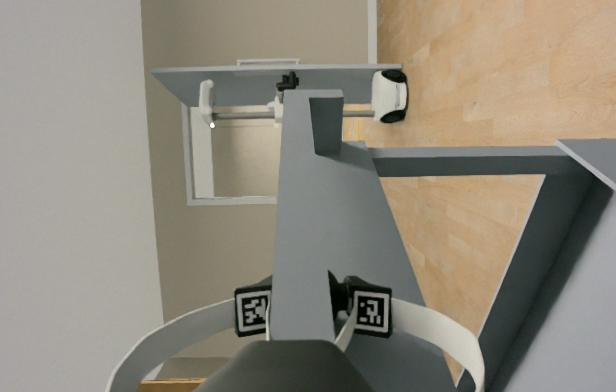

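Request:
{"name": "move", "arguments": {
  "blocking": false,
  "r2": {"base":{"strafe_m":0.45},"contact_limits":{"strafe_m":0.8}}
}}

Request:
{"name": "wait", "arguments": {
  "seconds": 2.5,
  "cameras": ["r2_head_camera","r2_wrist_camera"]
}}

Scene clock: 395.80 s.
earlier move: r2 done
move: r2 moving
r1: as last shown
r1.base_tilt: forward=-1.6 right=+1.2
r1.lidar_m: 3.10 2.11 1.91 - 0.25 0.39 3.96 1.34 2.75 2.87 2.47 2.45
r1.servo_current: wrist_yaw_rad=59(59) wrist_pitch_rad=39(46) wrist_roll_rad=52(65) gripper_m=46(46)
r1.contact_limits: translate_m 0.8
r1.wrist_depth_mm: 136 138 - - - 291 185 / 113 139 - - - 291 186 / 116 140 266 - - 296 187 / 137 160 - - - 298 189 / - - - - - 297 189 / - 1397 194 - 188 298 189 / - 164 1921 153 917 240 188
r2.base_odometry: x=+0.136 y=-0.194 heading=-2.018
r2.turned_by_wheels: +0.000
r2.turned_by_imu: +0.000
r2.base_tilt: forward=-0.7 right=+0.1
r2.lidar_m: 0.30 0.36 2.32 2.26 1.98 1.57 1.51 1.65 2.43 2.42 2.58 0.55
r2.base_status: strafe_m moving
r2.joint_positions: lift_m=+0.690 arm_m=+0.050 wrist_yaw_rad=+0.002 wrist_pitch_rad=+0.012 wrist_roll_rad=+1.570 gripper_m=-0.034
r2.joint_status: not commanded
r2.measured_speeds: translate_m=-0.001 strafe_m=+0.141 rotate_rad=+0.004 lift_m=+0.000 arm_m=+0.000 wrist_yaw_rad=-0.033 wrist_pitch_rad=+0.000 wrist_roll_rad=+0.000
r2.motor_effort: lift_m=+20(20) arm_m=-4(4) wheel_0=-13(13) wheel_1=+12(13) wheel_2=+0(7)
r2.servo_current: wrist_yaw_rad=46(65) wrist_pitch_rad=59(65) wrist_roll_rad=52(52) gripper_m=91(98)
r2.contact_limits: strafe_m 0.8
r2.hand_pose: x=+0.5095 y=-0.0869 z=+0.8647 quat_wxyz=(+0.707, +0.707, +0.005, -0.003) (m; r2's base frame)
r2.wrist_depth_mm: - - - - - 1661 1138 / - - - - - 1618 1160 / - - - 370 - 1430 424 / - - - 298 415 1661 477 / - - - 192 264 1618 521 / - - 184 151 179 615 - / - - 554 - 199 - -
pictures: none

Scene clock: 398.13 s.
earlier move: r2 done
r1.base_odometry: x=-1.762 y=+1.964 heading=+3.015
r1.turned_by_wheels: +0.000
r1.turned_by_imu: +0.000
r1.base_tilt: forward=-1.6 right=+1.3
r1.lidar_m: 3.09 2.09 1.95 - 0.25 0.39 3.97 1.35 2.76 2.86 2.44 2.55
r1.base_status: not commanded
r1.joint_positions: lift_m=+0.700 arm_m=+0.000 wrist_yaw_rad=+3.091 wrist_pitch_rad=+0.002 wrist_roll_rad=+0.000 gripper_m=+0.056
r1.joint_status: not commanded
r1.measured_speeds: all 0
r1.motor_effort: lift_m=+21(21) arm_m=-4(4) wheel_0=+0(1) wheel_1=+0(0) wheel_2=+0(0)
r1.servo_current: wrist_yaw_rad=46(78) wrist_pitch_rad=52(52) wrist_roll_rad=52(65) gripper_m=39(46)
r1.contact_limits: translate_m 0.8
r1.hand_pose: x=-0.1127 y=+0.1020 z=+0.8774 quat_wxyz=(+0.025, -0.001, +0.000, +1.000) (m; r1's base frame)
r1.wrist_depth_mm: 136 138 - - - 290 184 / 113 139 - - - 293 186 / 117 139 265 - - 297 188 / 137 160 - - - 297 189 / - - - - - 298 189 / - 1397 193 - 187 298 189 / - 164 1921 153 904 240 188
r2.base_odometry: x=+0.510 y=-0.373 heading=-2.018
r2.turned_by_wheels: +0.000
r2.turned_by_imu: -0.002
r2.base_tilt: forward=-0.6 right=+0.1
r2.lidar_m: 0.35 0.42 1.91 1.85 1.95 1.52 1.47 1.60 2.32 2.82 3.06 0.54
r2.base_status: done
r2.joint_positions: lift_m=+0.690 arm_m=+0.050 wrist_yaw_rad=-0.002 wrist_pitch_rad=+0.012 wrist_roll_rad=+1.570 gripper_m=-0.034
r2.joint_status: not commanded
r2.measured_speeds: all 0
r2.motor_effort: lift_m=+20(20) arm_m=-4(4) wheel_0=-1(21) wheel_1=+1(13) wheel_2=-4(7)
r2.servo_current: wrist_yaw_rad=52(85) wrist_pitch_rad=65(72) wrist_roll_rad=46(65) gripper_m=91(104)
r2.contact_limits: strafe_m 0.8
r2.hand_pose: x=+0.5091 y=-0.0881 z=+0.8647 quat_wxyz=(+0.707, +0.707, +0.003, -0.005) (m; r2's base frame)
r2.wrist_depth_mm: - - - 291 - 1618 1118 / - - - 247 347 359 359 / - - - 221 296 1618 492 / - - - 201 264 1708 - / - - 668 183 242 798 - / - 455 185 164 178 - - / - 455 455 - 210 - -
wait: 2.33 of 2.5 s (r2 has come to rest)
pictures: r2_head_camera, r2_wrist_camera
Images, in order (width x height): r2_head_camera 420x560, r2_wrist_camera 616x392.

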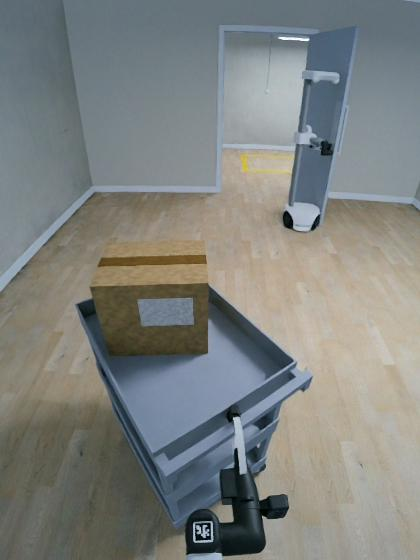

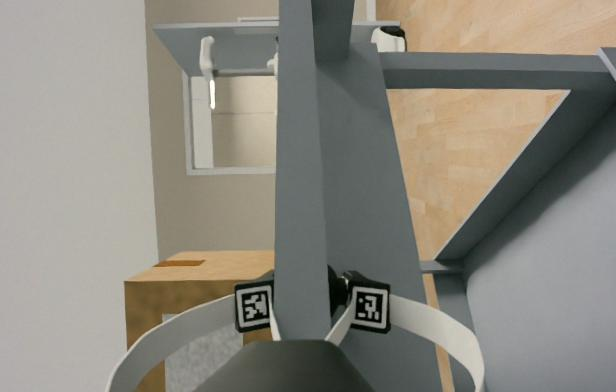

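Request:
{"name": "move", "arguments": {
  "blocking": false,
  "r2": {"joints":{"wrist_yaw_rad":-0.5},"speeds":{"wrist_yaw_rad":0.12}}
}}

Request:
{"name": "wait", "arguments": {
  "seconds": 4.6,
  "cameras": ["r2_head_camera","r2_wrist_camera"]
}}

Scene clock: 406.53 s.
move: r2 moving
r1: as last shown
r1.lidar_m: 3.11 2.10 1.95 - 0.25 0.40 3.98 1.32 2.78 2.87 2.44 2.57
r1.motor_effort: lift_m=+21(21) arm_m=-4(4) wheel_0=+0(0) wheel_1=+0(0) wheel_2=+0(0)
r1.servo_current: wrist_yaw_rad=65(65) wrist_pitch_rad=46(46) wrist_roll_rad=59(59) gripper_m=39(46)
r1.contact_limits: translate_m 0.8
r1.wrist_depth_mm: 136 138 - - - 290 184 / 113 139 - - - 291 186 / 117 139 266 - - 296 188 / 137 160 - - - 300 189 / - - - - - 298 189 / - 1430 195 - 189 297 189 / - 164 1921 153 904 240 187
r2.base_odometry: x=+0.510 y=-0.373 heading=-2.018
r2.turned_by_wheels: +0.000
r2.turned_by_imu: +0.001
r2.base_tilt: forward=-0.7 right=+0.1
r2.lidar_m: 0.32 0.40 1.91 1.84 1.96 1.51 1.47 1.58 2.34 2.84 3.07 0.53
r2.base_status: not commanded
r2.joint_positions: lift_m=+0.690 arm_m=+0.050 wrist_yaw_rad=-0.035 wrist_pitch_rad=+0.012 wrist_roll_rad=+1.570 gripper_m=-0.034
r2.joint_status: wrist_yaw_rad moving
r2.measured_speeds: translate_m=+0.000 strafe_m=+0.000 rotate_rad=+0.000 lift_m=+0.000 arm_m=+0.000 wrist_yaw_rad=-0.111 wrist_pitch_rad=+0.000 wrist_roll_rad=+0.000
r2.motor_effort: lift_m=+19(20) arm_m=-4(4) wheel_0=-1(2) wheel_1=+1(1) wheel_2=-3(4)
r2.servo_current: wrist_yaw_rad=137(137) wrist_pitch_rad=65(65) wrist_roll_rad=39(52) gripper_m=91(98)
r2.contact_limits: strafe_m 0.8
r2.hand_pose: x=+0.5061 y=-0.0974 z=+0.8647 quat_wxyz=(+0.707, +0.707, -0.008, -0.016) (m; r2's base frame)
r2.wrist_depth_mm: - - - 290 - 1618 1138 / - - - 312 345 357 362 / - - - 224 300 1661 473 / - - - 203 267 1808 - / - - - 185 244 798 - / - 455 185 165 179 - - / - 445 455 - 211 - -
pictures: none

Scene clock: 410.57 s.
earlier move: r2 off_target
r1.base_odometry: x=-1.762 y=+1.964 heading=+3.015
r1.turned_by_wheels: +0.000
r1.turned_by_imu: +0.000
r1.base_tilt: forward=-1.6 right=+1.3
r1.lidar_m: 3.10 2.11 1.94 - 0.25 0.40 3.98 1.34 2.79 2.87 2.44 2.49
r1.base_status: not commanded
r1.joint_positions: lift_m=+0.700 arm_m=+0.000 wrist_yaw_rad=+3.091 wrist_pitch_rad=+0.002 wrist_roll_rad=+0.000 gripper_m=+0.056
r1.joint_status: not commanded
r1.measured_speeds: all 0
r1.motor_effort: lift_m=+21(21) arm_m=-4(4) wheel_0=+0(1) wheel_1=+0(0) wheel_2=+0(0)
r1.servo_current: wrist_yaw_rad=52(72) wrist_pitch_rad=39(52) wrist_roll_rad=46(72) gripper_m=46(46)
r1.contact_limits: translate_m 0.8
r1.hand_pose: x=-0.1127 y=+0.1020 z=+0.8774 quat_wxyz=(+0.025, -0.001, +0.000, +1.000) (m; r1's base frame)
r1.wrist_depth_mm: 137 138 - - - 290 185 / 113 139 - - - 291 187 / 116 139 264 - - 297 188 / 136 159 - - - 298 189 / - - - - - 298 189 / - 1397 194 - 188 297 189 / - 163 1983 153 917 241 189
r2.base_odometry: x=+0.510 y=-0.373 heading=-2.018
r2.turned_by_wheels: +0.000
r2.turned_by_imu: +0.001
r2.base_tilt: forward=-0.7 right=+0.1
r2.lidar_m: 0.29 0.58 1.89 1.87 1.95 1.52 1.47 1.57 2.33 2.83 3.02 0.43
r2.base_status: not commanded
r2.joint_positions: lift_m=+0.690 arm_m=+0.050 wrist_yaw_rad=-0.472 wrist_pitch_rad=+0.012 wrist_roll_rad=+1.570 gripper_m=-0.034
r2.joint_status: wrist_yaw_rad off_target (ended at -0.472, target -0.500)
r2.measured_speeds: all 0
r2.on_its_own: wrist_yaw_rad is at rest, and its servo_current (195 mA) is outside its rest range (0 to 104 mA)
r2.motor_effort: lift_m=+20(20) arm_m=-4(4) wheel_0=+1(2) wheel_1=+1(2) wheel_2=-1(4)
r2.servo_current: wrist_yaw_rad=195(221) wrist_pitch_rad=65(72) wrist_roll_rad=52(65) gripper_m=91(104)
r2.contact_limits: strafe_m 0.8
r2.hand_pose: x=+0.4381 y=-0.2089 z=+0.8647 quat_wxyz=(+0.687, +0.688, -0.161, -0.169) (m; r2's base frame)
r2.wrist_depth_mm: - - - - - 1576 1160 / - - - - - 1661 1160 / - - - 370 - 1430 1025 / - - - 303 404 1537 459 / - - - 195 268 1661 504 / - - 186 158 178 1661 - / - - - - 200 135 -
wait: 4.03 of 4.6 s (r2 has come to rest)
pictures: r2_head_camera, r2_wrist_camera
Images, in order (width x height): r2_head_camera 420x560, r2_wrist_camera 616x392.

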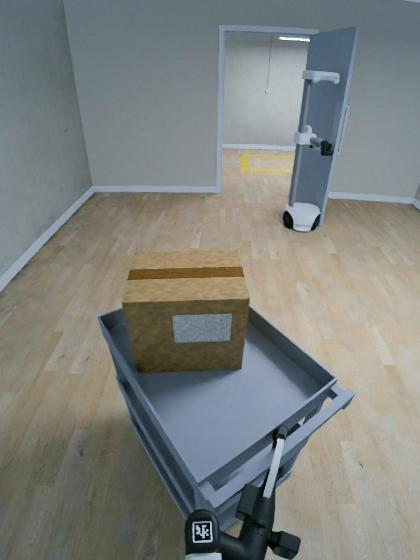

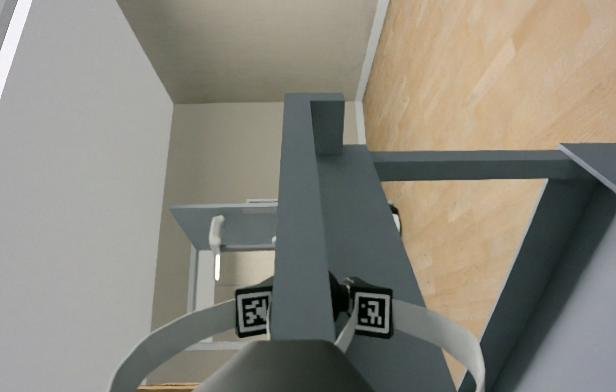

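Request:
{"name": "move", "arguments": {
  "blocking": false,
  "r2": {"base":{"strafe_m":0.6},"pace":"fast","contact_limits":{"strafe_m":0.8},"joints":{"wrist_yaw_rad":-0.45}}
}}

Request:
{"name": "wait", "arguments": {
  "seconds": 3,
  "cameras": ["r2_head_camera","r2_wrist_camera"]
}}

Scene clock: 419.83 s.
move: r2 moving
r1: as last shown
r1.lidar_m: 3.10 2.10 1.93 - 0.25 0.40 3.98 1.37 2.80 2.86 2.44 2.50
r1.servo_current: wrist_yaw_rad=65(65) wrist_pitch_rad=39(46) wrist_roll_rad=39(59) gripper_m=39(46)
r1.contact_limits: translate_m 0.8
r1.wrist_depth_mm: 136 138 - - - 290 185 / 113 139 - - - 293 187 / 117 139 266 - - 294 187 / 137 159 - - - 297 189 / - - - - - 298 189 / - 1397 195 - 187 298 189 / - 164 1983 153 917 240 187
r2.base_odometry: x=+0.559 y=-0.397 heading=-2.018
r2.turned_by_wheels: +0.000
r2.turned_by_imu: +0.000
r2.base_tilt: forward=-0.7 right=+0.1
r2.lidar_m: 0.30 0.68 1.85 1.79 1.93 1.49 1.45 1.58 2.31 2.90 3.13 0.43
r2.base_status: strafe_m moving
r2.joint_positions: lift_m=+0.690 arm_m=+0.050 wrist_yaw_rad=-0.454 wrist_pitch_rad=+0.012 wrist_roll_rad=+1.570 gripper_m=-0.034
r2.joint_status: wrist_yaw_rad moving
r2.measured_speeds: translate_m=+0.000 strafe_m=+0.213 rotate_rad=-0.002 lift_m=+0.000 arm_m=+0.000 wrist_yaw_rad=-0.015 wrist_pitch_rad=+0.000 wrist_roll_rad=+0.000
r2.motor_effort: lift_m=+20(20) arm_m=-4(4) wheel_0=-17(17) wheel_1=+13(15) wheel_2=+0(1)
r2.servo_current: wrist_yaw_rad=33(176) wrist_pitch_rad=59(65) wrist_roll_rad=39(59) gripper_m=98(98)
r2.contact_limits: strafe_m 0.8
r2.hand_pose: x=+0.4418 y=-0.2050 z=+0.8647 quat_wxyz=(+0.688, +0.690, -0.155, -0.163) (m; r2's base frame)
r2.wrist_depth_mm: - - - - - 1618 1138 / - - - - - 1618 1160 / - - - 303 - 1336 421 / - - - 233 343 1618 477 / - - - 182 262 1661 521 / - - 185 149 179 621 - / - - - - 197 - -
pictures: none

Scene clock: 422.03 s.
earlier move: r2 done
r1.base_odometry: x=-1.762 y=+1.964 heading=+3.015
r1.turned_by_wheels: +0.000
r1.turned_by_imu: +0.000
r1.base_tilt: forward=-1.6 right=+1.3
r1.lidar_m: 3.08 2.10 1.94 - 0.25 0.40 3.98 1.36 2.81 2.85 2.56 2.94
r1.base_status: not commanded
r1.joint_positions: lift_m=+0.700 arm_m=+0.000 wrist_yaw_rad=+3.091 wrist_pitch_rad=+0.002 wrist_roll_rad=+0.000 gripper_m=+0.056
r1.joint_status: not commanded
r1.measured_speeds: all 0
r1.motor_effort: lift_m=+21(21) arm_m=-3(4) wheel_0=+0(1) wheel_1=+0(0) wheel_2=+0(0)
r1.servo_current: wrist_yaw_rad=39(65) wrist_pitch_rad=39(52) wrist_roll_rad=26(72) gripper_m=33(52)
r1.contact_limits: translate_m 0.8
r1.hand_pose: x=-0.1127 y=+0.1020 z=+0.8774 quat_wxyz=(+0.025, -0.001, +0.000, +1.000) (m; r1's base frame)
r1.wrist_depth_mm: 136 138 - - - 290 185 / 113 139 - - - 293 186 / 117 140 265 - - 294 187 / 137 160 - - - 297 189 / - - - - - 298 189 / - 1366 193 - 188 298 189 / - 164 1921 154 931 240 187
r2.base_odometry: x=+1.051 y=-0.633 heading=-2.018
r2.turned_by_wheels: +0.000
r2.turned_by_imu: -0.001
r2.base_tilt: forward=-0.7 right=+0.1
r2.lidar_m: 0.40 1.72 1.32 1.26 1.39 1.46 1.39 1.55 2.24 3.45 0.51 0.44
r2.base_status: done
r2.joint_positions: lift_m=+0.690 arm_m=+0.050 wrist_yaw_rad=-0.449 wrist_pitch_rad=+0.012 wrist_roll_rad=+1.570 gripper_m=-0.034
r2.joint_status: all done
r2.measured_speeds: all 0
r2.motor_effort: lift_m=+20(20) arm_m=-4(4) wheel_0=+0(19) wheel_1=+1(15) wheel_2=-2(3)
r2.servo_current: wrist_yaw_rad=46(176) wrist_pitch_rad=65(72) wrist_roll_rad=52(59) gripper_m=98(104)
r2.contact_limits: strafe_m 0.8
r2.hand_pose: x=+0.4428 y=-0.2038 z=+0.8647 quat_wxyz=(+0.689, +0.690, -0.153, -0.161) (m; r2's base frame)
r2.wrist_depth_mm: - - - 186 249 1618 1205 / - - - 182 245 1618 - / - - 647 179 240 798 - / - 504 462 234 236 - - / - - 492 173 232 842 - / - - 185 169 179 - - / - - 564 - 226 - -
wait: 2.20 of 3 s (r2 has come to rest)
pictures: r2_head_camera, r2_wrist_camera
Images, in order (width x height): r2_head_camera 420x560, r2_wrist_camera 616x392.

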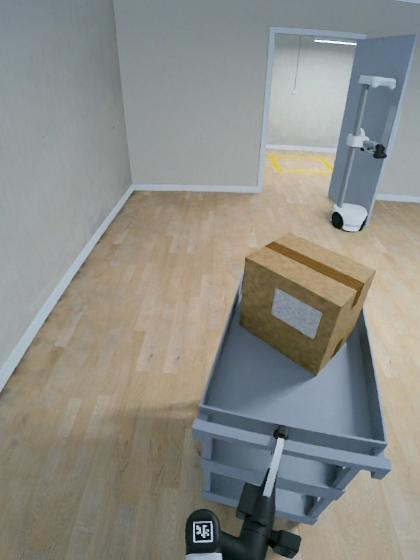

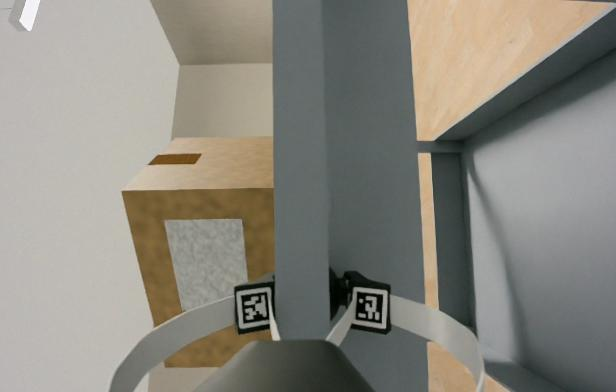

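Request:
{"name": "move", "arguments": {
  "blocking": false,
  "r2": {"base":{"translate_m":1.1,"strafe_m":-0.22},"pace":"slow","contact_limits":{"translate_m":0.8}}
}}

Request:
{"name": "wait", "arguments": {
  "seconds": 6,
  "cameras": ["r2_head_camera"]
}}

Request:
{"name": "wait", "arguments": {
  "seconds": 5.7,
  "cameras": ["r2_head_camera","r2_wrist_camera"]
}}

Scene clock: 430.53 s.
move: r2 moving
r1: as last shown
r1.lidar_m: 3.09 2.11 1.91 - 0.25 0.40 3.98 1.36 2.77 2.84 2.57 2.92
r1.servo_current: wrist_yaw_rad=52(59) wrist_pitch_rad=33(52) wrist_roll_rad=52(59) gripper_m=39(52)
r1.contact_limits: translate_m 0.8
r1.wrist_depth_mm: 136 138 - - - 290 184 / 113 139 - - - 294 186 / 117 139 265 - - 296 188 / 137 160 - - - 300 189 / - - - - - 298 189 / - 1397 194 - 188 297 189 / - 164 1921 153 904 241 188
r2.base_odometry: x=+1.043 y=-0.643 heading=-2.018
r2.turned_by_wheels: +0.000
r2.turned_by_imu: +0.000
r2.base_tilt: forward=-0.7 right=+0.1
r2.lidar_m: 0.42 1.69 1.31 1.27 1.40 1.45 1.43 1.55 2.24 3.42 0.47 0.43
r2.base_status: translate_m moving; strafe_m moving
r2.joint_positions: lift_m=+0.690 arm_m=+0.050 wrist_yaw_rad=-0.453 wrist_pitch_rad=+0.012 wrist_roll_rad=+1.570 gripper_m=-0.034
r2.joint_status: not commanded
r2.measured_speeds: translate_m=+0.049 strafe_m=-0.011 rotate_rad=-0.004 lift_m=+0.000 arm_m=+0.000 wrist_yaw_rad=-0.023 wrist_pitch_rad=+0.000 wrist_roll_rad=+0.000
r2.motor_effort: lift_m=+20(20) arm_m=-3(4) wheel_0=+12(12) wheel_1=+5(6) wheel_2=-13(13)
r2.servo_current: wrist_yaw_rad=59(59) wrist_pitch_rad=65(65) wrist_roll_rad=46(59) gripper_m=91(98)
r2.contact_limits: translate_m 0.8
r2.hand_pose: x=+0.4420 y=-0.2047 z=+0.8647 quat_wxyz=(+0.688, +0.690, -0.155, -0.163) (m; r2's base frame)
r2.wrist_depth_mm: - - - 190 254 1618 1160 / - - - 185 247 1661 500 / - - - 180 242 768 - / - - 466 236 237 - - / - - 484 173 232 809 - / - - 185 168 179 - - / - - 554 - 223 - -
pictures: none

Scene clock: 436.53 s.
earlier move: r2 moving
r1.base_odometry: x=-1.762 y=+1.964 heading=+3.015
r1.turned_by_wheels: +0.000
r1.turned_by_imu: +0.000
r1.base_tilt: forward=-1.6 right=+1.3
r1.lidar_m: 3.10 2.09 1.93 - 0.25 0.41 3.97 1.35 2.77 2.86 2.03 2.09
r1.base_status: not commanded
r1.joint_positions: lift_m=+0.700 arm_m=+0.000 wrist_yaw_rad=+3.091 wrist_pitch_rad=+0.002 wrist_roll_rad=+0.000 gripper_m=+0.056
r1.joint_status: not commanded
r1.measured_speeds: all 0
r1.motor_effort: lift_m=+21(21) arm_m=-4(4) wheel_0=+0(1) wheel_1=+0(1) wheel_2=+0(0)
r1.servo_current: wrist_yaw_rad=59(78) wrist_pitch_rad=46(52) wrist_roll_rad=46(78) gripper_m=46(52)
r1.contact_limits: translate_m 0.8
r1.hand_pose: x=-0.1127 y=+0.1020 z=+0.8774 quat_wxyz=(+0.025, -0.001, +0.000, +1.000) (m; r1's base frame)
r1.wrist_depth_mm: 136 138 - - - 289 185 / 113 139 - - - 293 186 / 116 140 265 - - 296 188 / 137 160 - - - 296 189 / - - - - - 298 189 / - 1397 194 - 188 298 189 / - 164 1983 153 917 240 187
r2.base_odometry: x=+0.690 y=-1.113 heading=-2.018
r2.turned_by_wheels: +0.001
r2.turned_by_imu: +0.003
r2.base_tilt: forward=-0.7 right=+0.1
r2.lidar_m: 0.45 1.81 1.35 1.33 1.45 2.07 2.00 2.16 3.18 3.39 0.42 0.41
r2.base_status: translate_m moving; strafe_m moving
r2.joint_positions: lift_m=+0.690 arm_m=+0.050 wrist_yaw_rad=-0.452 wrist_pitch_rad=+0.012 wrist_roll_rad=+1.570 gripper_m=-0.034
r2.joint_status: not commanded
r2.measured_speeds: translate_m=+0.098 strafe_m=-0.019 rotate_rad=+0.002 lift_m=+0.000 arm_m=+0.000 wrist_yaw_rad=+0.000 wrist_pitch_rad=+0.000 wrist_roll_rad=+0.000
r2.motor_effort: lift_m=+19(20) arm_m=-3(4) wheel_0=+7(12) wheel_1=+4(7) wheel_2=-8(15)
r2.servo_current: wrist_yaw_rad=46(72) wrist_pitch_rad=59(72) wrist_roll_rad=46(65) gripper_m=91(104)
r2.contact_limits: translate_m 0.8
r2.hand_pose: x=+0.4422 y=-0.2045 z=+0.8647 quat_wxyz=(+0.688, +0.690, -0.154, -0.162) (m; r2's base frame)
r2.wrist_depth_mm: - - - 143 200 723 - / - - 492 147 206 - - / - 442 433 151 212 - - / - - 496 158 218 - - / - - 574 163 226 - - / - - 185 167 178 539 - / - - - - 240 1576 455
wait: 6.00 s; no rest
pictures: r2_head_camera
Images, in order (width x height): r2_head_camera 420x560.

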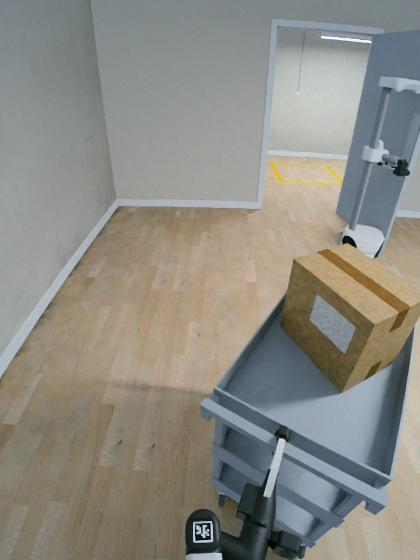

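Scene clock: 442.23 s.
earlier move: r2 moving
r1.base_odometry: x=-1.762 y=+1.964 heading=+3.015
r1.turned_by_wheels: +0.000
r1.turned_by_imu: +0.000
r1.base_tilt: forward=-1.6 right=+1.3
r1.lidar_m: 3.06 2.11 1.94 - 0.25 0.42 3.98 1.35 2.78 2.87 1.57 1.72
r1.base_status: not commanded
r1.joint_positions: lift_m=+0.700 arm_m=+0.000 wrist_yaw_rad=+3.091 wrist_pitch_rad=+0.002 wrist_roll_rad=+0.000 gripper_m=+0.056
r1.joint_status: not commanded
r1.measured_speeds: all 0
r1.motor_effort: lift_m=+21(21) arm_m=-3(4) wheel_0=+0(1) wheel_1=+0(1) wheel_2=+0(0)
r1.servo_current: wrist_yaw_rad=46(78) wrist_pitch_rad=52(52) wrist_roll_rad=52(78) gripper_m=39(52)
r1.contact_limits: translate_m 0.8
r1.hand_pose: x=-0.1127 y=+0.1020 z=+0.8774 quat_wxyz=(+0.025, -0.001, +0.000, +1.000) (m; r1's base frame)
r1.wrist_depth_mm: 136 138 - - - 289 185 / 113 139 - - - 291 186 / 117 140 266 - - 297 188 / 137 160 - - - 298 189 / - - - - - 297 189 / - 1366 193 - 188 297 189 / - 164 1983 153 904 240 187
r2.base_odometry: x=+0.377 y=-1.529 heading=-2.018
r2.turned_by_wheels: +0.000
r2.turned_by_imu: +0.001
r2.base_tilt: forward=-0.6 right=+0.1
r2.lidar_m: 0.48 1.86 1.44 1.41 1.52 2.25 2.52 2.72 3.40 3.32 0.34 0.36
r2.base_status: translate_m moving; strafe_m moving
r2.joint_positions: lift_m=+0.690 arm_m=+0.050 wrist_yaw_rad=-0.452 wrist_pitch_rad=+0.012 wrist_roll_rad=+1.570 gripper_m=-0.034
r2.joint_status: not commanded
r2.measured_speeds: translate_m=+0.001 strafe_m=+0.000 rotate_rad=+0.000 lift_m=+0.000 arm_m=+0.000 wrist_yaw_rad=+0.000 wrist_pitch_rad=+0.000 wrist_roll_rad=+0.000
r2.motor_effort: lift_m=+20(20) arm_m=-4(4) wheel_0=+3(12) wheel_1=+4(7) wheel_2=-6(15)
r2.servo_current: wrist_yaw_rad=39(72) wrist_pitch_rad=72(72) wrist_roll_rad=46(65) gripper_m=98(104)
r2.contact_limits: translate_m 0.8
r2.hand_pose: x=+0.4422 y=-0.2045 z=+0.8647 quat_wxyz=(+0.688, +0.690, -0.154, -0.162) (m; r2's base frame)
r2.wrist_depth_mm: - 353 359 - 149 - - / - 415 413 103 163 - - / - - 525 109 178 - - / - - - 125 196 - - / - - - 136 219 1576 492 / - - 185 153 178 1537 459 / - - - - 342 342 1098
wait: 5.70 s; no rest
pictures: r2_head_camera, r2_wrist_camera
Images, in order (width x height): r2_head_camera 420x560, r2_wrist_camera 616x392.

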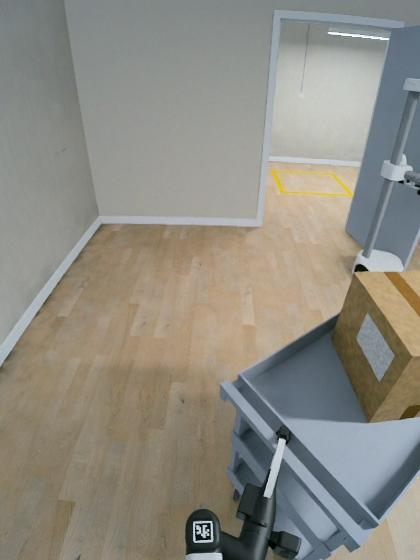

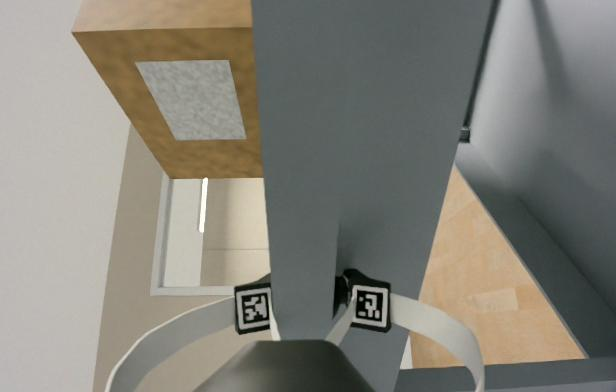

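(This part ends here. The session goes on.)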